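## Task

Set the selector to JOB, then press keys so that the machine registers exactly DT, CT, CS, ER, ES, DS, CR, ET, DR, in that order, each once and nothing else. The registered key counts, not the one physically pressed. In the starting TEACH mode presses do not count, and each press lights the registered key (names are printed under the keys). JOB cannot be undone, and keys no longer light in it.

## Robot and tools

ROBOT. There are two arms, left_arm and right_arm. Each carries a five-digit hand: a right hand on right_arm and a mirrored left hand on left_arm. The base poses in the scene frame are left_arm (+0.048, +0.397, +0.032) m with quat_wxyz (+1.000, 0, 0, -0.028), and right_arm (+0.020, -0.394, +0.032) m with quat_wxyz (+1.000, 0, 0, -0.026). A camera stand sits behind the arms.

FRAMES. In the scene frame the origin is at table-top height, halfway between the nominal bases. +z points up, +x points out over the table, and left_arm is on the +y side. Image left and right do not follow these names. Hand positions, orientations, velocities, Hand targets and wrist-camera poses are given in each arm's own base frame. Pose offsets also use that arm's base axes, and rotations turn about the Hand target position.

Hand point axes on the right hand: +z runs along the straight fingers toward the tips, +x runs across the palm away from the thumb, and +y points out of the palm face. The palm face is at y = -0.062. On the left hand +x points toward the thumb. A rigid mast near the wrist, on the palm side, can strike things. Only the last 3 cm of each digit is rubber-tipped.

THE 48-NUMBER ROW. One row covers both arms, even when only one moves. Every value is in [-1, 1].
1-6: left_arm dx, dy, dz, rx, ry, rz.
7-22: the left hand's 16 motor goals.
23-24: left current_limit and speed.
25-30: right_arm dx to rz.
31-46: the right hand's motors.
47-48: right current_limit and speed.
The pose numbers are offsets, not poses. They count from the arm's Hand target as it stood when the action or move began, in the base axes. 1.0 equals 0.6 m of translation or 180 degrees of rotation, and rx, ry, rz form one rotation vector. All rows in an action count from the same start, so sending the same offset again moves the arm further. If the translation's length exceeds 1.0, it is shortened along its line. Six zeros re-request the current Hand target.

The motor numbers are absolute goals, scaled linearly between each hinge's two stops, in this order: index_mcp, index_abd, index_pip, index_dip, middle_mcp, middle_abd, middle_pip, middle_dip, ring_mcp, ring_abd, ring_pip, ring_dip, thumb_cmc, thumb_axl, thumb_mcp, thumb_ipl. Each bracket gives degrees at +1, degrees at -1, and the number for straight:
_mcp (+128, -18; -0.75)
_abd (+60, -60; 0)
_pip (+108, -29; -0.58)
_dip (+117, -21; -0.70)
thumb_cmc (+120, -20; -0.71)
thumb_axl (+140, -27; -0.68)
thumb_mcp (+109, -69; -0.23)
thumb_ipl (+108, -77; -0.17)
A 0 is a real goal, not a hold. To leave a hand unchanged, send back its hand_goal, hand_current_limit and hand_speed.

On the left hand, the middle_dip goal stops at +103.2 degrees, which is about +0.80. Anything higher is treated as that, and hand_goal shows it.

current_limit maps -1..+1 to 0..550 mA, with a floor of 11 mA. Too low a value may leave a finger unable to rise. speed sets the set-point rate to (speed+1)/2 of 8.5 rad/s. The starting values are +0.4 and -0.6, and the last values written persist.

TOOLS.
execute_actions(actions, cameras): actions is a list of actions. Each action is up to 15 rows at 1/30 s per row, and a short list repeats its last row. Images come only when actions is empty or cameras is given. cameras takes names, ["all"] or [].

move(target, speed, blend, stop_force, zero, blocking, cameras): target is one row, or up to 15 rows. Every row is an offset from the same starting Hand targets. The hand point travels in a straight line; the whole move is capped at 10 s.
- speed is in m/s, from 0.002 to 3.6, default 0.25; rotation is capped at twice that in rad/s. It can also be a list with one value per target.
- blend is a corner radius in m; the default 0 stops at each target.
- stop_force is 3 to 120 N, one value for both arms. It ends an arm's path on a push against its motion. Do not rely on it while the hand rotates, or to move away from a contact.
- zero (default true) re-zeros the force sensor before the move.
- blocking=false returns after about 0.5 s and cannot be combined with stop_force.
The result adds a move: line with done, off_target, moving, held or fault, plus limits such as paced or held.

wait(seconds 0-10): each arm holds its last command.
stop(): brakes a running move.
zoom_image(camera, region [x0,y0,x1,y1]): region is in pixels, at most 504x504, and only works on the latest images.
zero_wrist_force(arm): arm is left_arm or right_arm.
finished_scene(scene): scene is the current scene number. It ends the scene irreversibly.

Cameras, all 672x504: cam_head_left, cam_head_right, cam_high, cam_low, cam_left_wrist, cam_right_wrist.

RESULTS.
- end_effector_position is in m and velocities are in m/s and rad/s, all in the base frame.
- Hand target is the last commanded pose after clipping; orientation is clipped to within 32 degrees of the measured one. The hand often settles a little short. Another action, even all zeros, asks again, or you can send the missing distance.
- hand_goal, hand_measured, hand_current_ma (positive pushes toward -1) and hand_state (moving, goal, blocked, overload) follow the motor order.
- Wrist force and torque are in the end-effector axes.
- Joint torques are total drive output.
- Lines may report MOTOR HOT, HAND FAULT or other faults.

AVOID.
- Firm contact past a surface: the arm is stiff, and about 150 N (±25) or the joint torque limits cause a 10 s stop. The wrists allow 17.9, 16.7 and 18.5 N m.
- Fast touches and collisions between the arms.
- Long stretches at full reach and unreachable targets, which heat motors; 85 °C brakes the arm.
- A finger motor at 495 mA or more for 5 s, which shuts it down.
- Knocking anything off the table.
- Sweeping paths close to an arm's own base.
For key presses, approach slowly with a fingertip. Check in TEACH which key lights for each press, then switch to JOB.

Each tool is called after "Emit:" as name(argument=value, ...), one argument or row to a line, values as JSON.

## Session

Emit:
execute_actions(
  actions=[],
)

Scene clock: 0.00 s.
left_arm: end_effector_position=(+0.2193, -0.1238, +0.1760) hand_goal=(-0.754, +0.000, -0.576, -0.696, -0.754, +0.000, -0.576, -0.696, -0.754, +0.000, -0.576, -0.696, -0.714, -0.678, -0.226, -0.168) hand_measured=(-0.754, +0.000, -0.576, -0.696, -0.754, +0.000, -0.576, -0.696, -0.754, +0.000, -0.576, -0.696, -0.714, -0.678, -0.226, -0.168) hand_current_ma=(+0, +0, +0, +0, +0, +0, +0, +0, +0, +0, +0, +0, +0, +0, +0, +0) hand_state=(goal, goal, goal, goal, goal, goal, goal, goal, goal, goal, goal, goal, goal, goal, goal, goal) hand_current_limit=0.40 hand_speed=-0.60 end_effector_quat_wxyz=(-0.471, +0.300, +0.829, +0.028) | right_arm: end_effector_position=(+0.5195, -0.1806, +0.1246) hand_goal=(-0.754, +0.000, -0.576, -0.696, -0.754, +0.000, -0.576, -0.696, -0.754, +0.000, -0.576, -0.696, -0.714, -0.678, -0.226, -0.168) hand_measured=(-0.754, +0.000, -0.576, -0.696, -0.754, +0.000, -0.576, -0.696, -0.754, +0.000, -0.576, -0.696, -0.714, -0.678, -0.226, -0.168) hand_current_ma=(+0, +0, +0, +0, +0, +0, +0, +0, +0, +0, +0, +0, +0, +0, +0, +0) hand_state=(goal, goal, goal, goal, goal, goal, goal, goal, goal, goal, goal, goal, goal, goal, goal, goal) hand_current_limit=0.40 hand_speed=-0.60 end_effector_quat_wxyz=(+0.412, +0.642, +0.517, +0.387)
Joint positions: left_arm=[2.777 -1.667 -2.002 -2.026 1.606 -1.26] | right_arm=[-0.848 -0.644 2.5 -4.526 -0.918 -0.225]
Joint velocities: within noise
Joint torques (N m): no reading
Wrist force (N): no reading
Wrist torque (N m): no reading
Wrist force, peak (N): no reading
Hand target: left_arm +0.2193, -0.1238, +0.1760; -0.471, +0.300, +0.829, +0.028 | right_arm +0.5195, -0.1806, +0.1246; +0.412, +0.642, +0.517, +0.387

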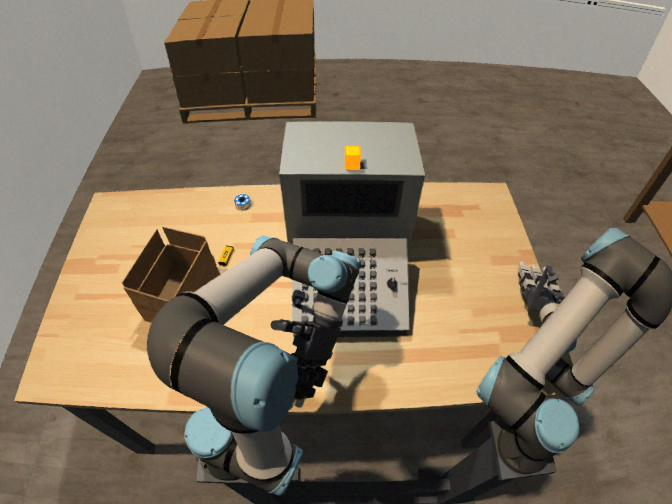

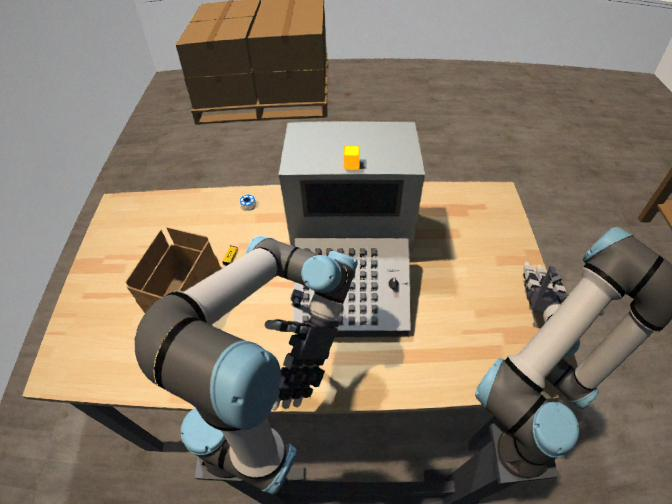

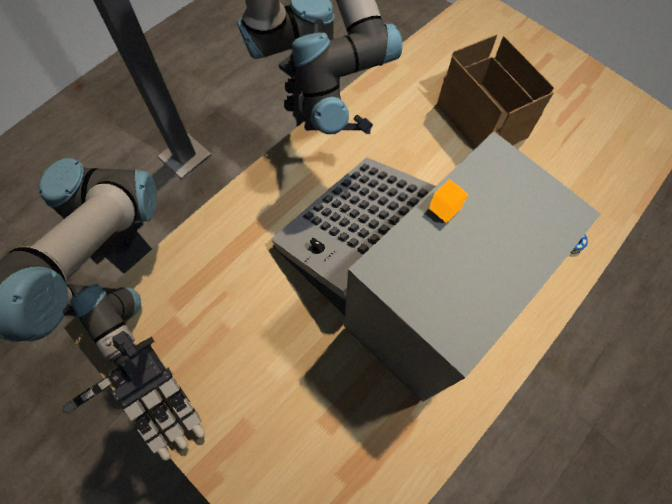

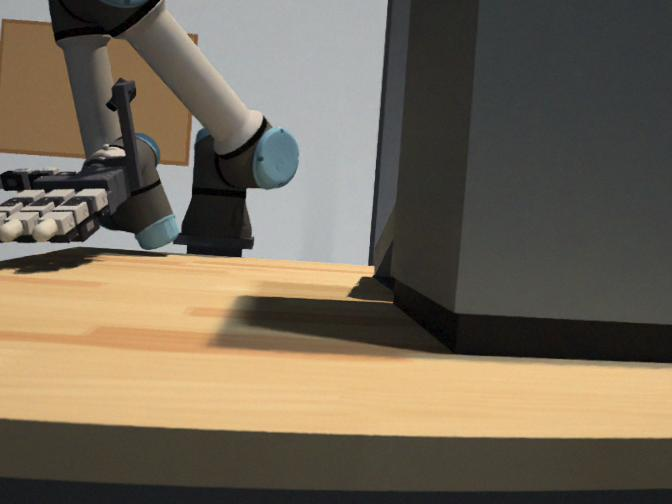

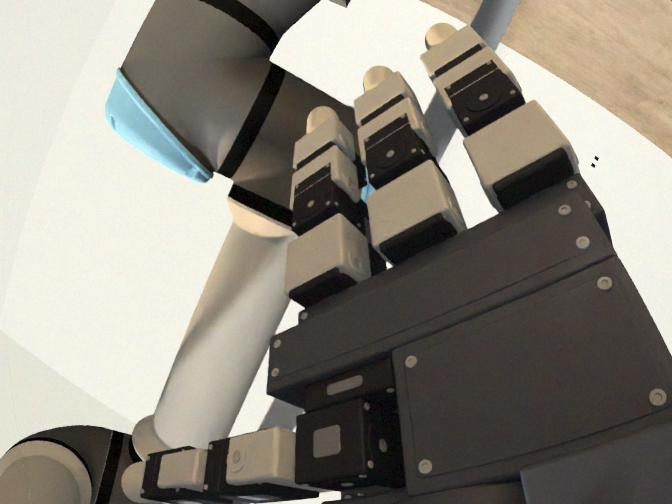

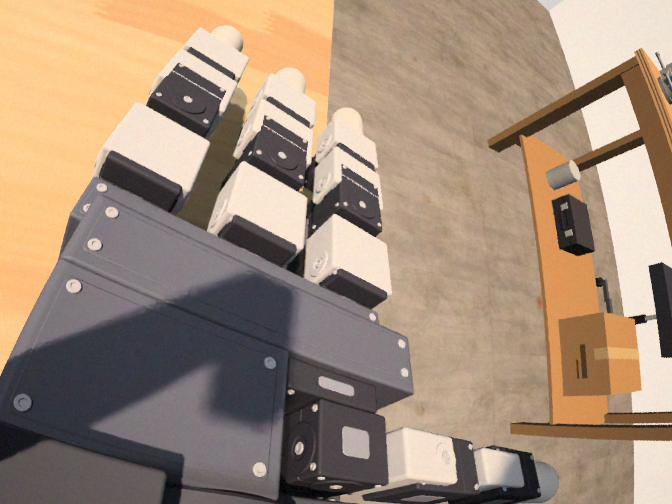

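Emit:
zoom_image(
  camera="cam_high",
  region=[265, 140, 465, 300],
)

Emit:
zoom_image(
  camera="cam_head_left",
  region=[270, 220, 430, 350],
)

Emit:
move(
  target=[
    [0.1333,0.333,0.2,0,0,0,-0.754,0,-0.576,-0.696,-0.754,0,-0.576,-0.696,-0.754,0,-0.576,-0.696,-0.714,-0.678,-0.226,-0.168,0.4,-0.6,-0.16,0.13,0.33,0.2452,0.0022,-0.1866,0.616,0,0.737,-0.551,0.616,0,0.737,-0.551,-0.754,0,-0.576,-0.696,-0.714,-0.678,-0.226,-0.168,0.4,-0.3],
    [0.1333,0.333,0.2,0,0,0,-0.754,0,-0.576,-0.696,-0.754,0,-0.576,-0.696,-0.754,0,-0.576,-0.696,-0.714,-0.678,-0.226,-0.168,0.4,-0.6,-0.26,0.5,0.42,0.4904,0.0045,-0.3731,0.616,0,0.737,-0.551,0.616,0,0.737,-0.551,-0.754,0,-0.576,-0.696,-0.714,-0.678,-0.226,-0.168,0.4,-0.3],
  ],
  speed=0.35,
  blend=[0.05,0],
  cameras=["cam_head_left","cam_high"],
)

Scaled by 2.520.

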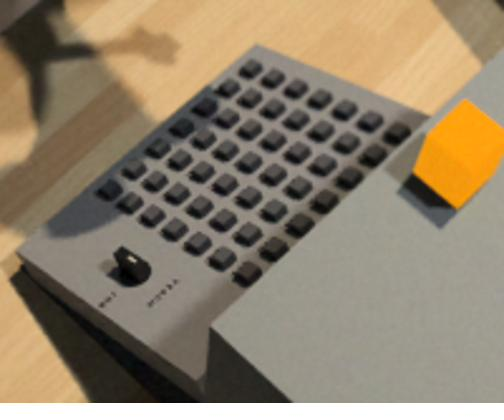

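Scaled by 3.150.

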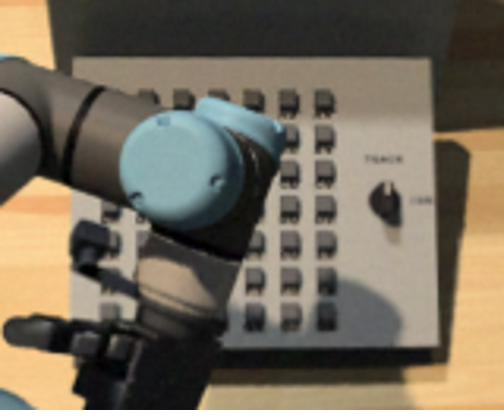

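Scene clock: 40.87 s.
left_arm: end_effector_position=(+0.2818, +0.0327, +0.2708) hand_goal=(-0.754, +0.000, -0.576, -0.696, -0.754, +0.000, -0.576, -0.696, -0.754, +0.000, -0.576, -0.696, -0.714, -0.678, -0.226, -0.168) hand_measured=(-0.752, +0.002, -0.576, -0.696, -0.752, +0.002, -0.576, -0.696, -0.752, +0.002, -0.576, -0.696, -0.714, -0.678, -0.226, -0.168) hand_current_ma=(+1, +1, +0, +0, +1, +0, +0, +0, +1, +1, +0, +0, +0, +0, +0, +0) hand_state=(goal, goal, goal, goal, goal, goal, goal, goal, goal, goal, goal, goal, goal, goal, goal, goal) hand_current_limit=0.40 hand_speed=-0.60 end_effector_quat_wxyz=(-0.471, +0.300, +0.829, +0.029) | right_arm: end_effector_position=(+0.4271, -0.1051, +0.3151) hand_goal=(+0.616, +0.000, +0.736, -0.552, +0.616, +0.000, +0.736, -0.552, -0.754, +0.000, -0.576, -0.696, -0.714, -0.678, -0.226, -0.168) hand_measured=(+0.612, +0.000, +0.736, -0.554, +0.612, +0.000, +0.736, -0.554, -0.762, +0.000, -0.576, -0.696, -0.720, -0.678, -0.226, -0.168) hand_current_ma=(-19, +0, -2, -10, -21, +0, -1, -10, -39, +0, -4, +0, -31, +4, +2, +2) hand_state=(goal, goal, goal, goal, goal, goal, goal, goal, goal, goal, goal, goal, goal, goal, goal, goal) hand_current_limit=0.40 hand_speed=-0.30 end_effector_quat_wxyz=(+0.242, +0.863, +0.150, +0.416)
Joint positions: left_arm=[3.165 -1.528 -1.89 -2.233 1.927 -1.034] | right_arm=[-0.372 -1.913 2.572 -3.235 -1.556 0.863]
Joint torques (N m): left_arm=[-7.35 7.71 11.32 1.23 -2.21 -0.98] | right_arm=[-7.48 -14.3 -26.66 -0.41 1.39 1.36]
Wrist force (N): left_arm=[0.2 -0.2 0.0] | right_arm=[0.3 -1.2 -0.1]
Wrist torque (N m): left_arm=[-0.04 -0.03 -0.05] | right_arm=[-0.14 0.05 -0.05]
Wrist force, peak (N): left_arm=[2.2 4.0 -0.5] | right_arm=[1.2 -0.7 -0.8]
Hand target: left_arm +0.2818, +0.0327, +0.2708; -0.471, +0.300, +0.829, +0.029 (not the last commanded pose) | right_arm +0.4271, -0.1051, +0.3152; +0.242, +0.863, +0.150, +0.416 (not the last commanded pose)
Off the commanded pose: left_arm 0.053 m, 0 deg | right_arm 0.241 m, 57 deg.
move: held (left_arm; a check stopped the path), off_target (right_arm; braked when a check withheld steps of left_arm); path passed 0 of 2 targets; limits=held
pose unreachable (left arm): on one or more control steps of this call, first in action 0 (counted from 0), this arm could not follow its commanded pose, so it was not sent that pose on those steps. It may still have moved: this result reports where it is.
cause: moving toward the commanded pose would bring two parts of the arm too close to each other (joints 4 (wrist 1) to 6 (wrist 3) lie between them).
Images, in order (width x height): cam_head_left 672x504, cam_high 672x504.

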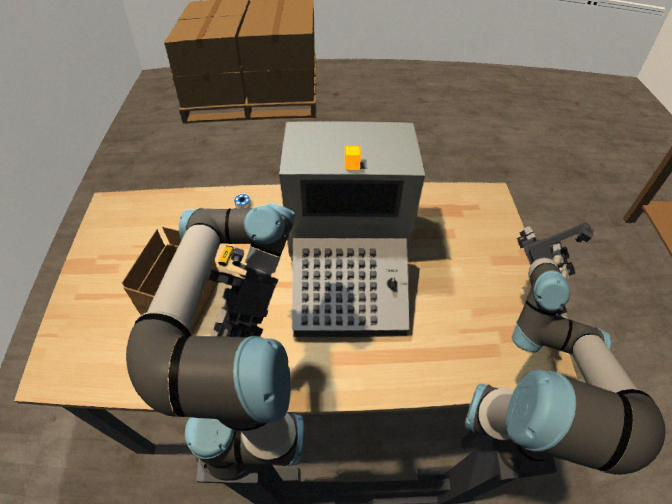

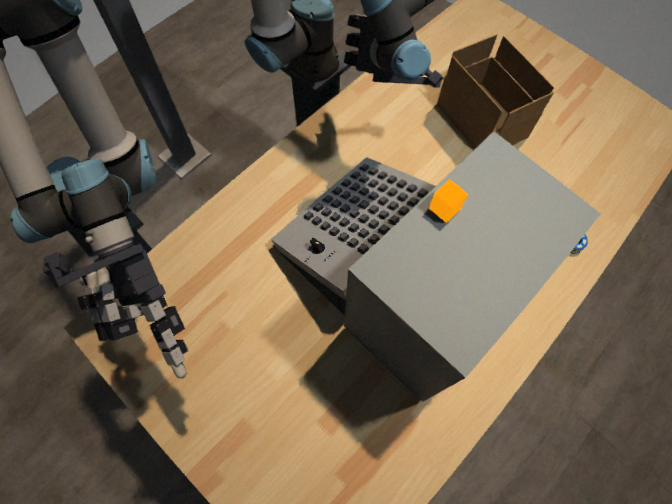

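Emit:
move(
  target=[-0.067,0.1935,0.08,0,0,0.139,-0.754,0,-0.576,-0.696,-0.754,0,-0.576,-0.696,-0.754,0,-0.576,-0.696,-0.714,-0.678,-0.226,-0.168,0.4,-0.6,-0.16,0.758,0.075,0.5026,-0.0102,-0.3944,0.616,0,0.737,-0.551,0.616,0,0.737,-0.551,-0.754,0,-0.576,-0.696,-0.714,-0.678,-0.226,-0.168,0.4,-0.3],
  speed=0.35,
  cameras=["cam_head_left","cam_high","cam_right_wrist"],
)

Scene clock: 97.73 s.
left_arm: end_effector_position=(+0.2719, +0.0610, +0.2826) hand_goal=(-0.754, +0.000, -0.576, -0.696, -0.754, +0.000, -0.576, -0.696, -0.754, +0.000, -0.576, -0.696, -0.714, -0.678, -0.226, -0.168) hand_measured=(-0.752, +0.002, -0.576, -0.696, -0.752, +0.002, -0.576, -0.696, -0.752, +0.002, -0.576, -0.696, -0.714, -0.678, -0.226, -0.168) hand_current_ma=(+1, +1, +0, +0, +1, +0, +0, +0, +1, +1, +0, +0, +0, +0, +0, +0) hand_state=(goal, goal, goal, goal, goal, goal, goal, goal, goal, goal, goal, goal, goal, goal, goal, goal) hand_current_limit=0.40 hand_speed=-0.60 end_effector_quat_wxyz=(-0.472, +0.255, +0.844, +0.004) | right_arm: end_effector_position=(+0.3957, +0.0437, +0.3299) hand_goal=(+0.616, +0.000, +0.736, -0.552, +0.616, +0.000, +0.736, -0.552, -0.754, +0.000, -0.576, -0.696, -0.714, -0.678, -0.226, -0.168) hand_measured=(+0.612, +0.000, +0.736, -0.554, +0.612, +0.000, +0.736, -0.554, -0.756, +0.000, -0.576, -0.696, -0.718, -0.678, -0.226, -0.168) hand_current_ma=(-19, +0, -2, -10, -21, +0, -1, -10, -14, -1, -4, +0, -17, +4, +5, +2) hand_state=(goal, goal, goal, goal, goal, goal, goal, goal, goal, goal, goal, goal, goal, goal, goal, goal) hand_current_limit=0.40 hand_speed=-0.30 end_effector_quat_wxyz=(+0.094, +0.906, -0.137, +0.389)
Joint positions: left_arm=[3.269 -1.509 -1.876 -2.266 1.925 -1.036] | right_arm=[0.169 -1.888 2.243 -2.667 -1.967 1.884]
Joint torques (N m): left_arm=[-8.06 7.32 11.7 1.14 -1.02 0.01] | right_arm=[6.43 -0.62 -28.91 -0.3 -2.38 1.44]
Wrist force (N): left_arm=[0.1 -0.3 -0.3] | right_arm=[0.0 -2.4 -0.3]
Wrist torque (N m): left_arm=[-0.03 -0.03 -0.01] | right_arm=[-0.10 0.13 0.05]
Wrist force, peak (N): left_arm=[1.2 1.4 -0.1] | right_arm=[0.0 -3.1 -0.9]
Hand target: left_arm +0.2719, +0.0610, +0.2826; -0.472, +0.255, +0.844, +0.004 (not the last commanded pose) | right_arm +0.3957, +0.0437, +0.3299; +0.094, +0.906, -0.137, +0.389 (not the last commanded pose)
Off the commanded pose: left_arm 0.100 m, 19 deg | right_arm 0.314 m, 77 deg.
move: held (left_arm; a check stopped the path), off_target (right_arm; braked when a check withheld steps of left_arm); limits=held
pose unreachable (left arm): on one or more control steps of this call, first in action 0 (counted from 0), this arm could not follow its commanded pose, so it was not sent that pose on those steps. It may still have moved: this result reports where it is.
cause: moving toward the commanded pose would bring two parts of the arm too close to each other (joints 4 (wrist 1) to 6 (wrist 3) lie between them).
Images, in order (width x height): cam_head_left 672x504, cam_high 672x504, cam_right_wrist 672x504.

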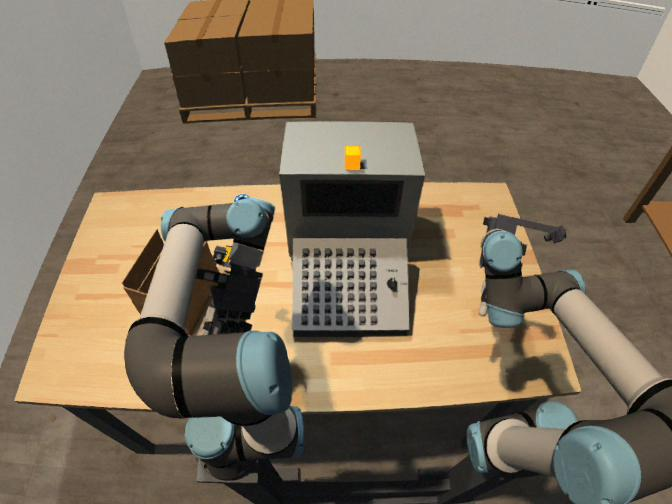

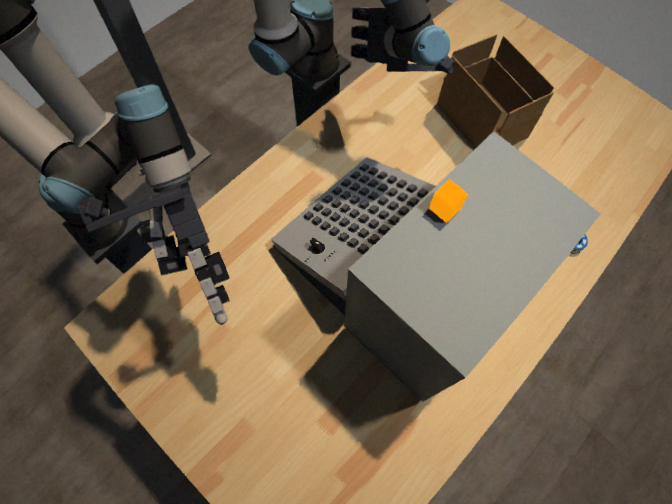

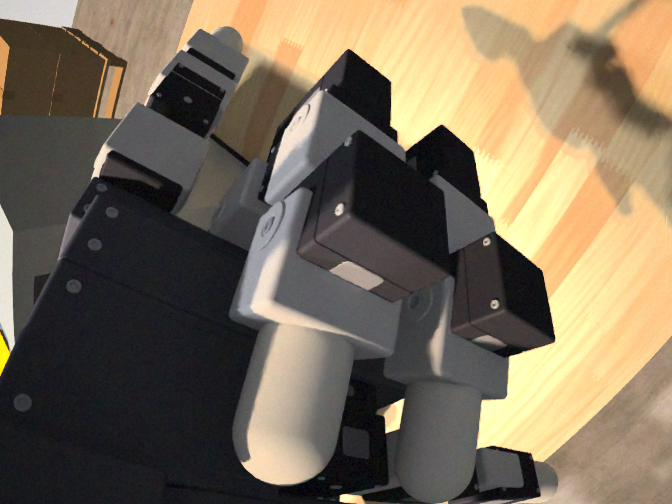

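Emit:
move(
  target=[-0.002,0.105,-0.017,0,0,0.0667,-0.754,0,-0.576,-0.696,-0.754,0,-0.576,-0.696,-0.754,0,-0.576,-0.696,-0.714,-0.678,-0.226,-0.168,0.4,-0.6,0,0.2,0.0,0,0,0,0.616,0,0.737,-0.551,0.616,0,0.737,-0.551,-0.754,0,-0.576,-0.696,-0.714,-0.678,-0.226,-0.168,0.4,-0.3],
  speed=0.2,
)

Scene clock: 112.40 s.
left_arm: end_effector_position=(+0.2707, +0.1239, +0.2724) hand_goal=(-0.754, +0.000, -0.576, -0.696, -0.754, +0.000, -0.576, -0.696, -0.754, +0.000, -0.576, -0.696, -0.714, -0.678, -0.226, -0.168) hand_measured=(-0.752, +0.002, -0.576, -0.696, -0.752, +0.002, -0.576, -0.696, -0.752, +0.002, -0.576, -0.696, -0.714, -0.678, -0.226, -0.168) hand_current_ma=(+1, +1, +0, +0, +1, +0, +0, +0, +1, +1, +0, +0, +0, +0, +0, +0) hand_state=(goal, goal, goal, goal, goal, goal, goal, goal, goal, goal, goal, goal, goal, goal, goal, goal) hand_current_limit=0.40 hand_speed=-0.60 end_effector_quat_wxyz=(-0.470, +0.166, +0.866, -0.046) end_effector_velocity=(-0.001, +0.001, +0.000) end_effector_angular_velocity=(+0.001, -0.001, +0.006) | right_arm: end_effector_position=(+0.3956, +0.1637, +0.3299) hand_goal=(+0.616, +0.000, +0.736, -0.552, +0.616, +0.000, +0.736, -0.552, -0.754, +0.000, -0.576, -0.696, -0.714, -0.678, -0.226, -0.168) hand_measured=(+0.612, +0.000, +0.736, -0.554, +0.612, +0.000, +0.736, -0.554, -0.756, +0.000, -0.576, -0.696, -0.716, -0.678, -0.226, -0.168) hand_current_ma=(-19, +0, -2, -10, -21, +0, -1, -10, -8, -1, -4, +0, -11, +4, +6, +2) hand_state=(goal, goal, goal, goal, goal, goal, goal, goal, goal, goal, goal, goal, goal, goal, goal, goal) hand_current_limit=0.40 hand_speed=-0.30 end_effector_quat_wxyz=(+0.094, +0.906, -0.137, +0.389)
Joint positions: left_arm=[3.483 -1.56 -1.855 -2.236 1.928 -1.034] | right_arm=[0.494 -1.701 2.074 -2.545 -2.171 2.173]
Joint velocities: left_arm=[0.005 0 0 0 0 -0.001] | right_arm=[within noise]
Joint torques (N m): left_arm=[8.04 8.19 25.28 1.94 3.45 0.65] | right_arm=[7.6 -8.27 -30.04 -0.19 -2.86 1.33]
Wrist force (N): left_arm=[0.2 0.0 -0.1] | right_arm=[-0.2 -2.1 -0.5]
Wrist torque (N m): left_arm=[-0.01 -0.03 -0.01] | right_arm=[-0.01 0.14 0.05]
Wrist force, peak (N): left_arm=[0.0 -1.0 -0.3] | right_arm=[-0.4 -3.5 -0.9]
Hand target: left_arm +0.2707, +0.1240, +0.2724; -0.470, +0.166, +0.866, -0.046 | right_arm +0.3957, +0.1637, +0.3299; +0.094, +0.906, -0.137, +0.389
Off the commanded pose: left_arm 0.000 m, 0 deg | right_arm 0.000 m, 0 deg.
move: done

Emit:
move(
  target=[
    [0,0,0,0,0,0,-0.754,0,-0.576,-0.696,-0.754,0,-0.576,-0.696,-0.754,0,-0.576,-0.696,-0.714,-0.678,-0.226,-0.168,0.4,-0.6,-0.12,0.45,-0.06,0.3385,-0.0065,-0.2650,0.616,0,0.737,-0.551,0.616,0,0.737,-0.551,-0.754,0,-0.576,-0.696,-0.714,-0.678,-0.226,-0.168,0.4,-0.3],
    [0,0,0,0,0,0,-0.754,0,-0.576,-0.696,-0.754,0,-0.576,-0.696,-0.754,0,-0.576,-0.696,-0.714,-0.678,-0.226,-0.168,0.4,-0.6,-0.156,0.6355,-0.233,0.3385,-0.0065,-0.2650,0.616,0,0.737,-0.551,0.616,0,0.737,-0.551,-0.754,0,-0.576,-0.696,-0.714,-0.678,-0.226,-0.168,0.4,-0.3],
  ],
  speed=0.3,
  blend=[0.04,0],
  cameras=["cam_head_left","cam_high","cam_right_wrist"],
)

Emit:
zoom_image(
  camera="cam_right_wrist",
  region=[140, 0, 360, 180],
)

Scene clock: 119.57 s.
left_arm: end_effector_position=(+0.2707, +0.1240, +0.2724) hand_goal=(-0.754, +0.000, -0.576, -0.696, -0.754, +0.000, -0.576, -0.696, -0.754, +0.000, -0.576, -0.696, -0.714, -0.678, -0.226, -0.168) hand_measured=(-0.752, +0.002, -0.576, -0.696, -0.752, +0.002, -0.576, -0.696, -0.752, +0.002, -0.576, -0.696, -0.714, -0.678, -0.226, -0.168) hand_current_ma=(+1, +1, +0, +0, +1, +0, +0, +0, +1, +1, +0, +0, +0, +0, +0, +0) hand_state=(goal, goal, goal, goal, goal, goal, goal, goal, goal, goal, goal, goal, goal, goal, goal, goal) hand_current_limit=0.40 hand_speed=-0.60 end_effector_quat_wxyz=(-0.470, +0.166, +0.866, -0.046) | right_arm: end_effector_position=(+0.3937, +0.1716, +0.3291) hand_goal=(+0.616, +0.000, +0.736, -0.552, +0.616, +0.000, +0.736, -0.552, -0.754, +0.000, -0.576, -0.696, -0.714, -0.678, -0.226, -0.168) hand_measured=(+0.612, +0.000, +0.736, -0.554, +0.612, +0.000, +0.736, -0.554, -0.756, +0.000, -0.576, -0.696, -0.716, -0.678, -0.226, -0.168) hand_current_ma=(-19, +0, -2, -10, -21, +0, -1, -10, -7, -2, -4, +0, -10, +4, +6, +2) hand_state=(goal, goal, goal, goal, goal, goal, goal, goal, goal, goal, goal, goal, goal, goal, goal, goal) hand_current_limit=0.40 hand_speed=-0.30 end_effector_quat_wxyz=(+0.085, +0.906, -0.151, +0.386)
Joint positions: left_arm=[3.483 -1.56 -1.855 -2.236 1.928 -1.034] | right_arm=[0.505 -1.695 2.058 -2.522 -2.168 2.221]
Joint torques (N m): left_arm=[8.01 8.21 25.41 2.28 3.4 0.92] | right_arm=[-6.42 -26.78 -13.1 -5.14 -2.22 -1.81]
Wrist force (N): left_arm=[0.0 -0.2 0.0] | right_arm=[0.1 -2.3 -0.4]
Wrist torque (N m): left_arm=[-0.03 -0.01 -0.02] | right_arm=[-0.02 0.09 0.22]
Wrist force, peak (N): left_arm=[0.0 0.1 -0.5] | right_arm=[-0.1 -5.0 -1.7]
Hand target: left_arm +0.2707, +0.1240, +0.2724; -0.470, +0.166, +0.866, -0.046 | right_arm +0.3937, +0.1716, +0.3291; +0.085, +0.906, -0.151, +0.386 (not the last commanded pose)
Off the commanded pose: left_arm 0.000 m, 0 deg | right_arm 0.409 m, 75 deg.
move: held (right_arm; a check stopped the path); path passed 0 of 2 targets; limits=held
pose unreachable (right arm): on one or more control steps of this call, first in action 0 (counted from 0), this arm could not follow its commanded pose, so it was not sent that pose on those steps. It may still have moved: this result reports where it is.
cause: moving toward the commanded pose would bring two parts of the arm too close to each other (joints 4 (wrist 1) to 6 (wrist 3) lie between them).
Images, in order (width x height): cam_head_left 672x504, cam_high 672x504, cam_right_wrist 672x504.

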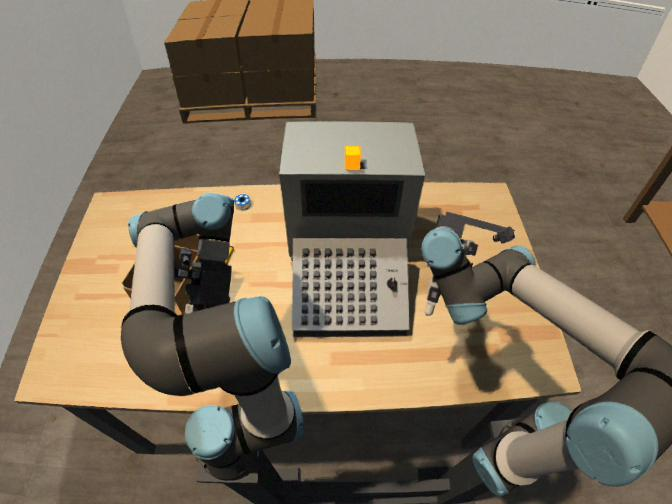

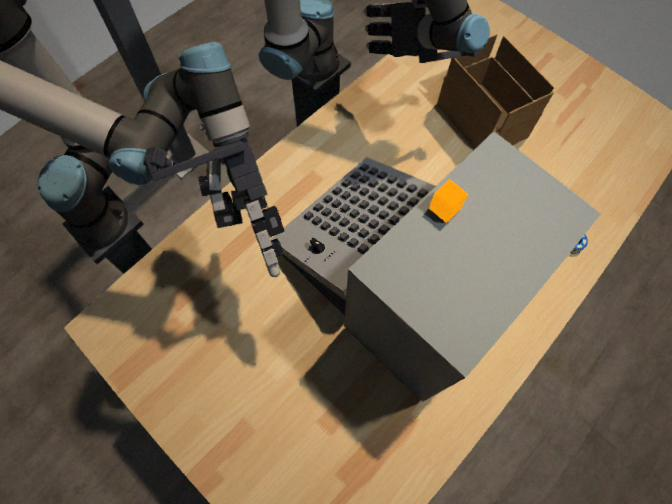

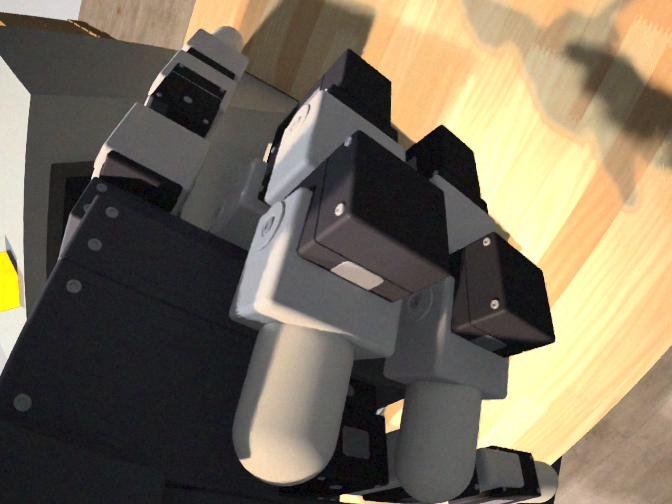

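Scaled by 2.291 from the camera's 672x504 image, which has a finer 960x720 frame.

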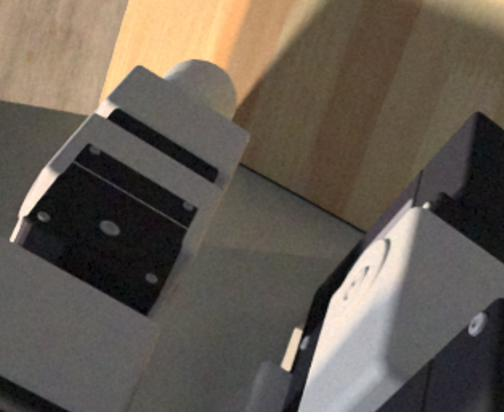

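Emit:
move(
  target=[0,0,0,0,0,0,-0.754,0,-0.576,-0.696,-0.754,0,-0.576,-0.696,-0.754,0,-0.576,-0.696,-0.714,-0.678,-0.226,-0.168,0.4,-0.6,0,-0.1,0,0.3297,-0.0061,-0.2592,0.616,0,0.737,-0.551,0.616,0,0.737,-0.551,-0.754,0,-0.576,-0.696,-0.714,-0.678,-0.226,-0.168,0.4,-0.3],
  speed=0.3,
)

Scene clock: 128.97 s.
left_arm: end_effector_position=(+0.2707, +0.1240, +0.2724) hand_goal=(-0.754, +0.000, -0.576, -0.696, -0.754, +0.000, -0.576, -0.696, -0.754, +0.000, -0.576, -0.696, -0.714, -0.678, -0.226, -0.168) hand_measured=(-0.752, +0.002, -0.576, -0.696, -0.752, +0.002, -0.576, -0.696, -0.752, +0.002, -0.576, -0.696, -0.714, -0.678, -0.226, -0.168) hand_current_ma=(+1, +1, +0, +0, +1, +0, +0, +0, +1, +1, +0, +0, +0, +0, +0, +0) hand_state=(goal, goal, goal, goal, goal, goal, goal, goal, goal, goal, goal, goal, goal, goal, goal, goal) hand_current_limit=0.40 hand_speed=-0.60 end_effector_quat_wxyz=(-0.470, +0.166, +0.866, -0.046) | right_arm: end_effector_position=(+0.3937, +0.1690, +0.3293) hand_goal=(+0.616, +0.000, +0.736, -0.552, +0.616, +0.000, +0.736, -0.552, -0.754, +0.000, -0.576, -0.696, -0.714, -0.678, -0.226, -0.168) hand_measured=(+0.612, +0.000, +0.736, -0.554, +0.612, +0.000, +0.736, -0.554, -0.754, +0.000, -0.576, -0.696, -0.716, -0.678, -0.224, -0.168) hand_current_ma=(-19, +0, -2, -10, -21, +0, -1, -10, -1, -3, -4, +0, -9, +4, +7, +2) hand_state=(goal, goal, goal, goal, goal, goal, goal, goal, goal, goal, goal, goal, goal, goal, goal, goal) hand_current_limit=0.40 hand_speed=-0.30 end_effector_quat_wxyz=(+0.071, +0.905, -0.175, +0.382)
Joint positions: left_arm=[3.483 -1.56 -1.855 -2.236 1.928 -1.034] | right_arm=[0.486 -1.705 2.051 -2.505 -2.145 2.26]
Joint torques (N m): left_arm=[8.25 9.05 25.37 1.82 3.41 0.83] | right_arm=[7.03 -8.21 -13.46 -5 -2.72 -1.78]
Wrist force (N): left_arm=[0.1 0.0 -0.1] | right_arm=[0.2 -2.3 -0.8]
Wrist torque (N m): left_arm=[0.01 -0.03 -0.01] | right_arm=[0.03 0.07 0.22]
Wrist force, peak (N): left_arm=[0.3 -0.2 -0.2] | right_arm=[-0.2 -2.7 -0.7]
Hand target: left_arm +0.2707, +0.1240, +0.2724; -0.470, +0.166, +0.866, -0.046 | right_arm +0.3937, +0.1690, +0.3293; +0.071, +0.905, -0.175, +0.382 (not the last commanded pose)
Off the commanded pose: left_arm 0.000 m, 0 deg | right_arm 0.057 m, 72 deg.
move: held (right_arm; a check stopped the path); limits=held
pose unreachable (right arm): on one or more control steps of this call, first in action 0 (counted from 0), this arm could not follow its commanded pose, so it was not sent that pose on those steps. It may still have moved: this result reports where it is.
cause: moving toward the commanded pose would bring two parts of the arm too close to each other (joints 4 (wrist 1) to 6 (wrist 3) lie between them).

Emit:
move(
  target=[
    [0,0,0,0,0,0,-0.754,0,-0.576,-0.696,-0.754,0,-0.576,-0.696,-0.754,0,-0.576,-0.696,-0.714,-0.678,-0.226,-0.168,0.4,-0.6,0,-0.067,0,0.0788,0.0437,0.0588,0.616,0,0.737,-0.551,0.616,0,0.737,-0.551,-0.754,0,-0.576,-0.696,-0.714,-0.678,-0.226,-0.168,0.4,-0.3],
    [0,0,0,0,0,0,-0.754,0,-0.576,-0.696,-0.754,0,-0.576,-0.696,-0.754,0,-0.576,-0.696,-0.714,-0.678,-0.226,-0.168,0.4,-0.6,0,0.1,0,0.3153,-0.0053,-0.2479,0.616,0,0.737,-0.551,0.616,0,0.737,-0.551,-0.754,0,-0.576,-0.696,-0.714,-0.678,-0.226,-0.168,0.4,-0.3],
    [0,0,0,0,0,0,-0.754,0,-0.576,-0.696,-0.754,0,-0.576,-0.696,-0.754,0,-0.576,-0.696,-0.714,-0.678,-0.226,-0.168,0.4,-0.6,-0.153,0.627,-0.232,0.3153,-0.0053,-0.2479,0.616,0,0.737,-0.551,0.616,0,0.737,-0.551,-0.754,0,-0.576,-0.696,-0.714,-0.678,-0.226,-0.168,0.4,-0.3],
  ],
  speed=0.3,
  blend=[0.01,0.03,0],
  cameras=["cam_head_left","cam_high","cam_right_wrist"],
)

Emit:
zoom_image(
  camera="cam_right_wrist",
  region=[140, 0, 360, 180],
)

Scene clock: 156.60 s.
left_arm: end_effector_position=(+0.2707, +0.1240, +0.2724) hand_goal=(-0.754, +0.000, -0.576, -0.696, -0.754, +0.000, -0.576, -0.696, -0.754, +0.000, -0.576, -0.696, -0.714, -0.678, -0.226, -0.168) hand_measured=(-0.752, +0.002, -0.576, -0.696, -0.752, +0.002, -0.576, -0.696, -0.752, +0.002, -0.576, -0.696, -0.714, -0.678, -0.226, -0.168) hand_current_ma=(+1, +1, +0, +0, +1, +0, +0, +0, +1, +1, +0, +0, +0, +0, +0, +0) hand_state=(goal, goal, goal, goal, goal, goal, goal, goal, goal, goal, goal, goal, goal, goal, goal, goal) hand_current_limit=0.40 hand_speed=-0.60 end_effector_quat_wxyz=(-0.470, +0.166, +0.866, -0.046) | right_arm: end_effector_position=(+0.3019, +0.5451, +0.1901) hand_goal=(+0.616, +0.000, +0.736, -0.552, +0.616, +0.000, +0.736, -0.552, -0.754, +0.000, -0.576, -0.696, -0.714, -0.678, -0.226, -0.168) hand_measured=(+0.610, +0.000, +0.736, -0.554, +0.610, +0.000, +0.736, -0.554, -0.748, +0.000, -0.576, -0.696, -0.710, -0.678, -0.224, -0.168) hand_current_ma=(-29, +0, -2, -10, -32, +0, -1, -10, +28, -3, -3, +0, +17, +4, +10, +2) hand_state=(goal, goal, goal, goal, goal, goal, goal, goal, goal, goal, goal, goal, goal, goal, goal, goal) hand_current_limit=0.40 hand_speed=-0.30 end_effector_quat_wxyz=(-0.224, +0.697, -0.648, +0.209)
Joint positions: left_arm=[3.483 -1.56 -1.855 -2.236 1.928 -1.034] | right_arm=[0.902 -1.284 1.781 -2.518 -2.015 3.867]
Joint torques (N m): left_arm=[9.11 10.1 25.2 1.96 3.37 0.8] | right_arm=[6.21 -27.21 -28.72 -0.23 -2.42 1.57]
Wrist force (N): left_arm=[0.1 -0.1 -0.1] | right_arm=[0.3 -2.4 -1.1]
Wrist torque (N m): left_arm=[-0.01 -0.02 -0.02] | right_arm=[0.33 -0.19 0.17]
Wrist force, peak (N): left_arm=[0.1 -0.2 -0.5] | right_arm=[1.5 -3.6 -1.3]
Hand target: left_arm +0.2707, +0.1240, +0.2724; -0.470, +0.166, +0.866, -0.046 | right_arm +0.3019, +0.5452, +0.1901; -0.224, +0.697, -0.648, +0.209
Off the commanded pose: left_arm 0.000 m, 0 deg | right_arm 0.000 m, 0 deg.
move: done
Images, in order (width x height): cam_head_left 672x504, cam_high 672x504, cam_right_wrist 672x504.

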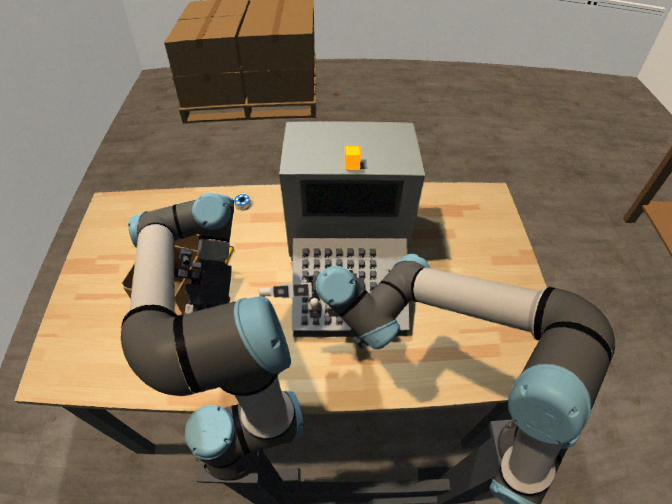

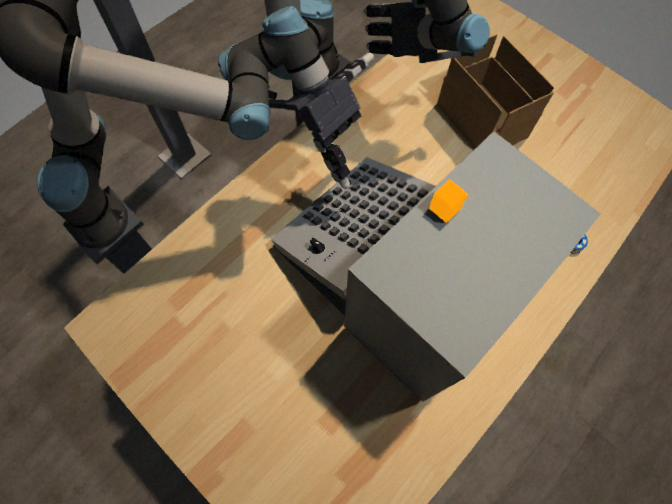

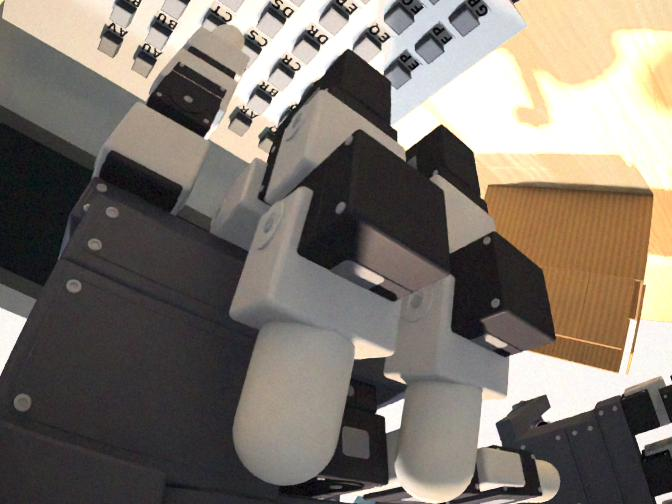

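Scaled by 2.291 from the camera's 672x504 image, which has a finer 960x720 frame.

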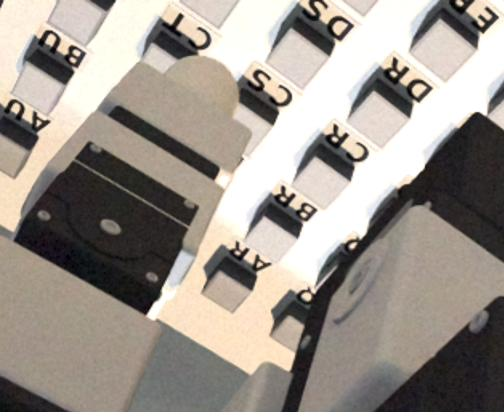

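Emit:
move(
  target=[0,0,0,0,0,0,-0.754,0,-0.576,-0.696,-0.754,0,-0.576,-0.696,-0.754,0,-0.576,-0.696,-0.714,-0.678,-0.226,-0.168,0.4,-0.6,0.0018,0.0242,-0.0482,0,0,0,0.616,0,0.737,-0.551,0.616,0,0.737,-0.551,-0.754,0,-0.576,-0.696,-0.714,-0.678,-0.226,-0.168,0.4,-0.3],
  speed=0.07,
  stop_force=6,
  cameras=["cam_right_wrist"],
)

Emit:
zoom_image(
  camera="cam_right_wrist",
  region=[140, 0, 360, 180],
)

Scene clock: 172.30 s.
left_arm: end_effector_position=(+0.2707, +0.1240, +0.2724) hand_goal=(-0.754, +0.000, -0.576, -0.696, -0.754, +0.000, -0.576, -0.696, -0.754, +0.000, -0.576, -0.696, -0.714, -0.678, -0.226, -0.168) hand_measured=(-0.752, +0.002, -0.576, -0.696, -0.752, +0.002, -0.576, -0.696, -0.752, +0.002, -0.576, -0.696, -0.714, -0.678, -0.226, -0.168) hand_current_ma=(+1, +1, +0, +0, +1, +0, +0, +0, +1, +1, +0, +0, +0, +0, +0, +0) hand_state=(goal, goal, goal, goal, goal, goal, goal, goal, goal, goal, goal, goal, goal, goal, goal, goal) hand_current_limit=0.40 hand_speed=-0.60 end_effector_quat_wxyz=(-0.470, +0.166, +0.866, -0.046) | right_arm: end_effector_position=(+0.3030, +0.5597, +0.1612) hand_goal=(+0.616, +0.000, +0.736, -0.552, +0.616, +0.000, +0.736, -0.552, -0.754, +0.000, -0.576, -0.696, -0.714, -0.678, -0.226, -0.168) hand_measured=(+0.610, +0.000, +0.736, -0.554, +0.610, +0.000, +0.736, -0.554, -0.748, +0.000, -0.576, -0.696, -0.710, -0.678, -0.224, -0.168) hand_current_ma=(-29, +0, -2, -10, -32, +0, -1, -10, +28, -3, -3, +0, +17, +4, +10, +2) hand_state=(goal, goal, goal, goal, goal, goal, goal, goal, goal, goal, goal, goal, goal, goal, goal, goal) hand_current_limit=0.40 hand_speed=-0.30 end_effector_quat_wxyz=(-0.224, +0.697, -0.648, +0.209)
Joint positions: left_arm=[3.483 -1.56 -1.855 -2.236 1.928 -1.034] | right_arm=[0.917 -1.221 1.777 -2.571 -2.022 3.882]
Joint torques (N m): left_arm=[7.27 9.18 25.28 1.79 3.37 0.73] | right_arm=[6.93 -28.17 -28.31 -5.32 -2.27 1.53]
Wrist force (N): left_arm=[-0.1 -0.1 -0.4] | right_arm=[0.4 -2.5 -1.4]
Wrist torque (N m): left_arm=[0.02 -0.01 -0.03] | right_arm=[0.34 -0.19 0.17]
Wrist force, peak (N): left_arm=[0.2 -0.4 -0.3] | right_arm=[0.3 -2.9 -1.5]
Hand target: left_arm +0.2707, +0.1240, +0.2724; -0.470, +0.166, +0.866, -0.046 | right_arm +0.3030, +0.5597, +0.1612; -0.224, +0.697, -0.648, +0.209
Off the commanded pose: left_arm 0.000 m, 0 deg | right_arm 0.000 m, 0 deg.
move: done
Images, in order (width x height): cam_right_wrist 672x504.

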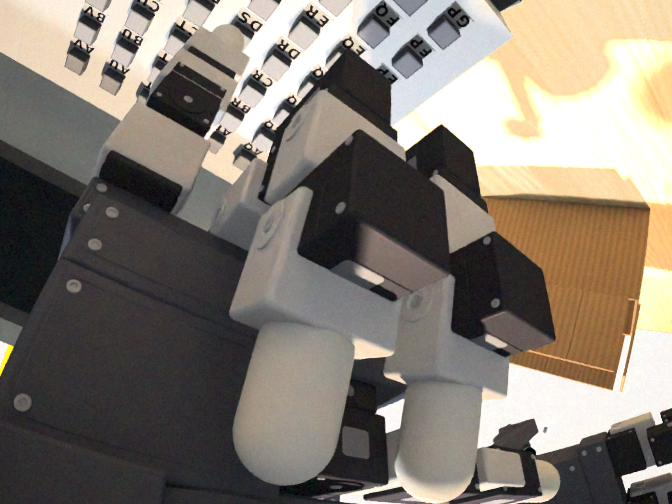

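Scaled by 2.291 from the camera's 672x504 image, which has a finer 960x720 frame.

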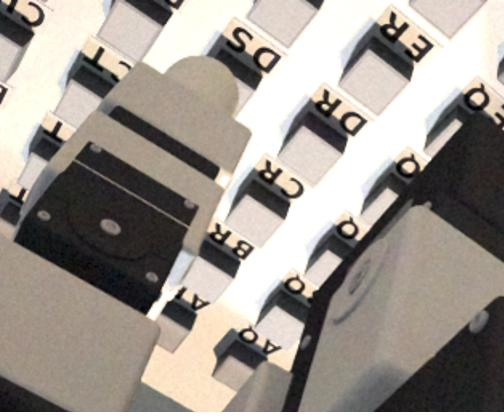

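Emit:
move(
  target=[
    [0,0,0,0,0,0,-0.754,0,-0.576,-0.696,-0.754,0,-0.576,-0.696,-0.754,0,-0.576,-0.696,-0.714,-0.678,-0.226,-0.168,0.4,-0.6,0.0087,-0.0097,-0.0108,0,0,0,0.616,0,0.737,-0.551,0.616,0,0.737,-0.551,-0.754,0,-0.576,-0.696,-0.714,-0.678,-0.226,-0.168,0.4,-0.3],
    [0,0,0,0,0,0,-0.754,0,-0.576,-0.696,-0.754,0,-0.576,-0.696,-0.754,0,-0.576,-0.696,-0.714,-0.678,-0.226,-0.168,0.4,-0.6,0.0250,-0.0083,-0.0338,0,0,0,0.616,0,0.737,-0.551,0.616,0,0.737,-0.551,-0.754,0,-0.576,-0.696,-0.714,-0.678,-0.226,-0.168,0.4,-0.3],
  ],
  speed=[0.07,0.02],
  stop_force=5,
  cameras=["cam_right_wrist","cam_high"],
)

Emit:
zoom_image(
  camera="cam_right_wrist",
  region=[140, 0, 360, 180],
)

Emit:
zoom_image(
  camera="cam_high",
  region=[270, 130, 450, 290],
)

Scene clock: 185.43 s.
left_arm: end_effector_position=(+0.2707, +0.1240, +0.2724) hand_goal=(-0.754, +0.000, -0.576, -0.696, -0.754, +0.000, -0.576, -0.696, -0.754, +0.000, -0.576, -0.696, -0.714, -0.678, -0.226, -0.168) hand_measured=(-0.752, +0.002, -0.576, -0.696, -0.752, +0.002, -0.576, -0.696, -0.752, +0.002, -0.576, -0.696, -0.714, -0.678, -0.226, -0.168) hand_current_ma=(+1, +1, +0, +0, +1, +0, +0, +0, +1, +1, +0, +0, +0, +0, +0, +0) hand_state=(goal, goal, goal, goal, goal, goal, goal, goal, goal, goal, goal, goal, goal, goal, goal, goal) hand_current_limit=0.40 hand_speed=-0.60 end_effector_quat_wxyz=(-0.470, +0.166, +0.866, -0.046) | right_arm: end_effector_position=(+0.3180, +0.5547, +0.1409) hand_goal=(+0.616, +0.000, +0.736, -0.552, +0.616, +0.000, +0.736, -0.552, -0.754, +0.000, -0.576, -0.696, -0.714, -0.678, -0.226, -0.168) hand_measured=(+0.610, +0.000, +0.736, -0.554, +0.610, +0.000, +0.736, -0.554, -0.748, +0.000, -0.576, -0.696, -0.710, -0.678, -0.224, -0.168) hand_current_ma=(-29, +0, -2, -10, -32, +0, -1, -10, +28, -3, -3, +0, +17, +4, +10, +2) hand_state=(goal, goal, goal, goal, goal, goal, goal, goal, goal, goal, goal, goal, goal, goal, goal, goal) hand_current_limit=0.40 hand_speed=-0.30 end_effector_quat_wxyz=(-0.224, +0.697, -0.648, +0.209)
Joint positions: left_arm=[3.483 -1.56 -1.855 -2.236 1.928 -1.034] | right_arm=[0.891 -1.188 1.794 -2.631 -2.01 3.856]
Joint torques (N m): left_arm=[7.82 9.39 26.16 1.82 3.34 0.55] | right_arm=[-6.41 -29.45 -26.73 -5.35 1.24 -1.51]
Wrist force (N): left_arm=[0.2 -0.2 -0.2] | right_arm=[0.4 -2.7 -1.3]
Wrist torque (N m): left_arm=[-0.01 -0.04 -0.01] | right_arm=[0.31 -0.18 0.32]
Wrist force, peak (N): left_arm=[-0.2 -0.1 -0.5] | right_arm=[0.3 -2.8 -1.4]
Hand target: left_arm +0.2707, +0.1240, +0.2724; -0.470, +0.166, +0.866, -0.046 | right_arm +0.3180, +0.5547, +0.1409; -0.224, +0.697, -0.648, +0.209
Off the commanded pose: left_arm 0.000 m, 0 deg | right_arm 0.000 m, 0 deg.
move: done
Images, in order (width x height): cam_high 672x504, cam_right_wrist 672x504.

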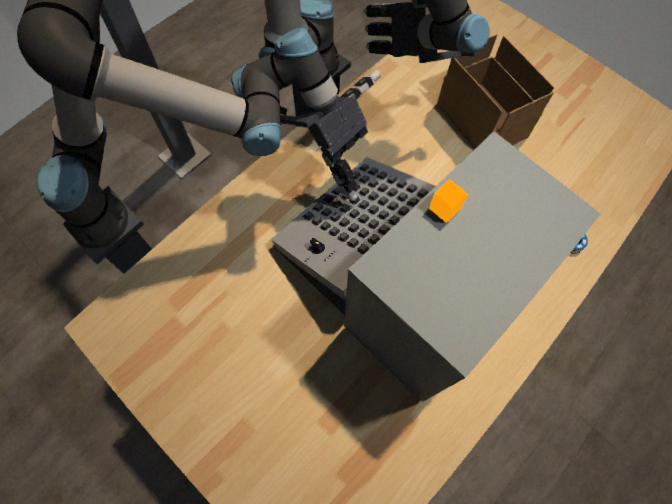

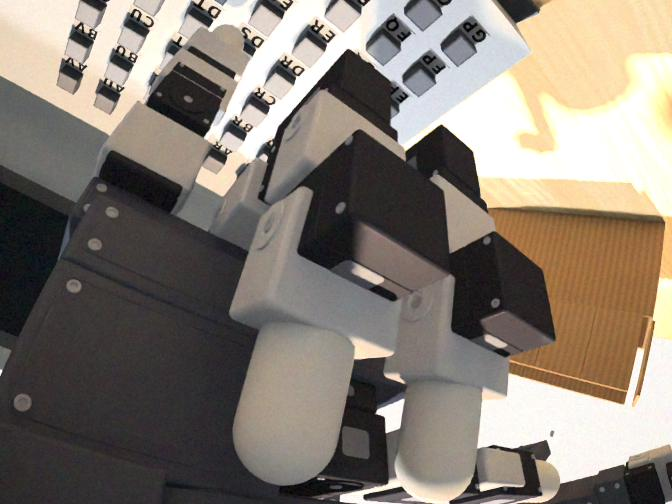

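Scaled by 2.291 from the camera's 672x504 image, which has a finer 960x720 frame.

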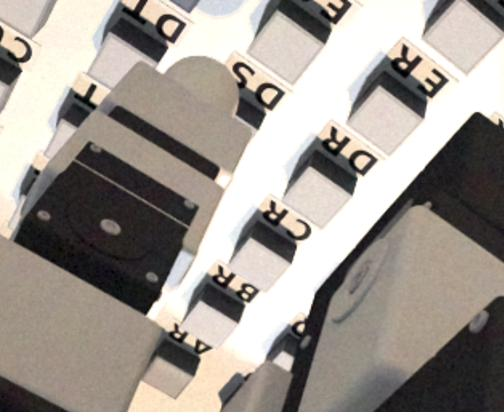

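Scaled by 2.800.

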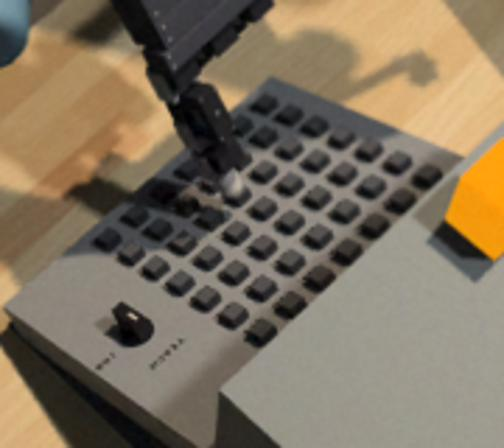

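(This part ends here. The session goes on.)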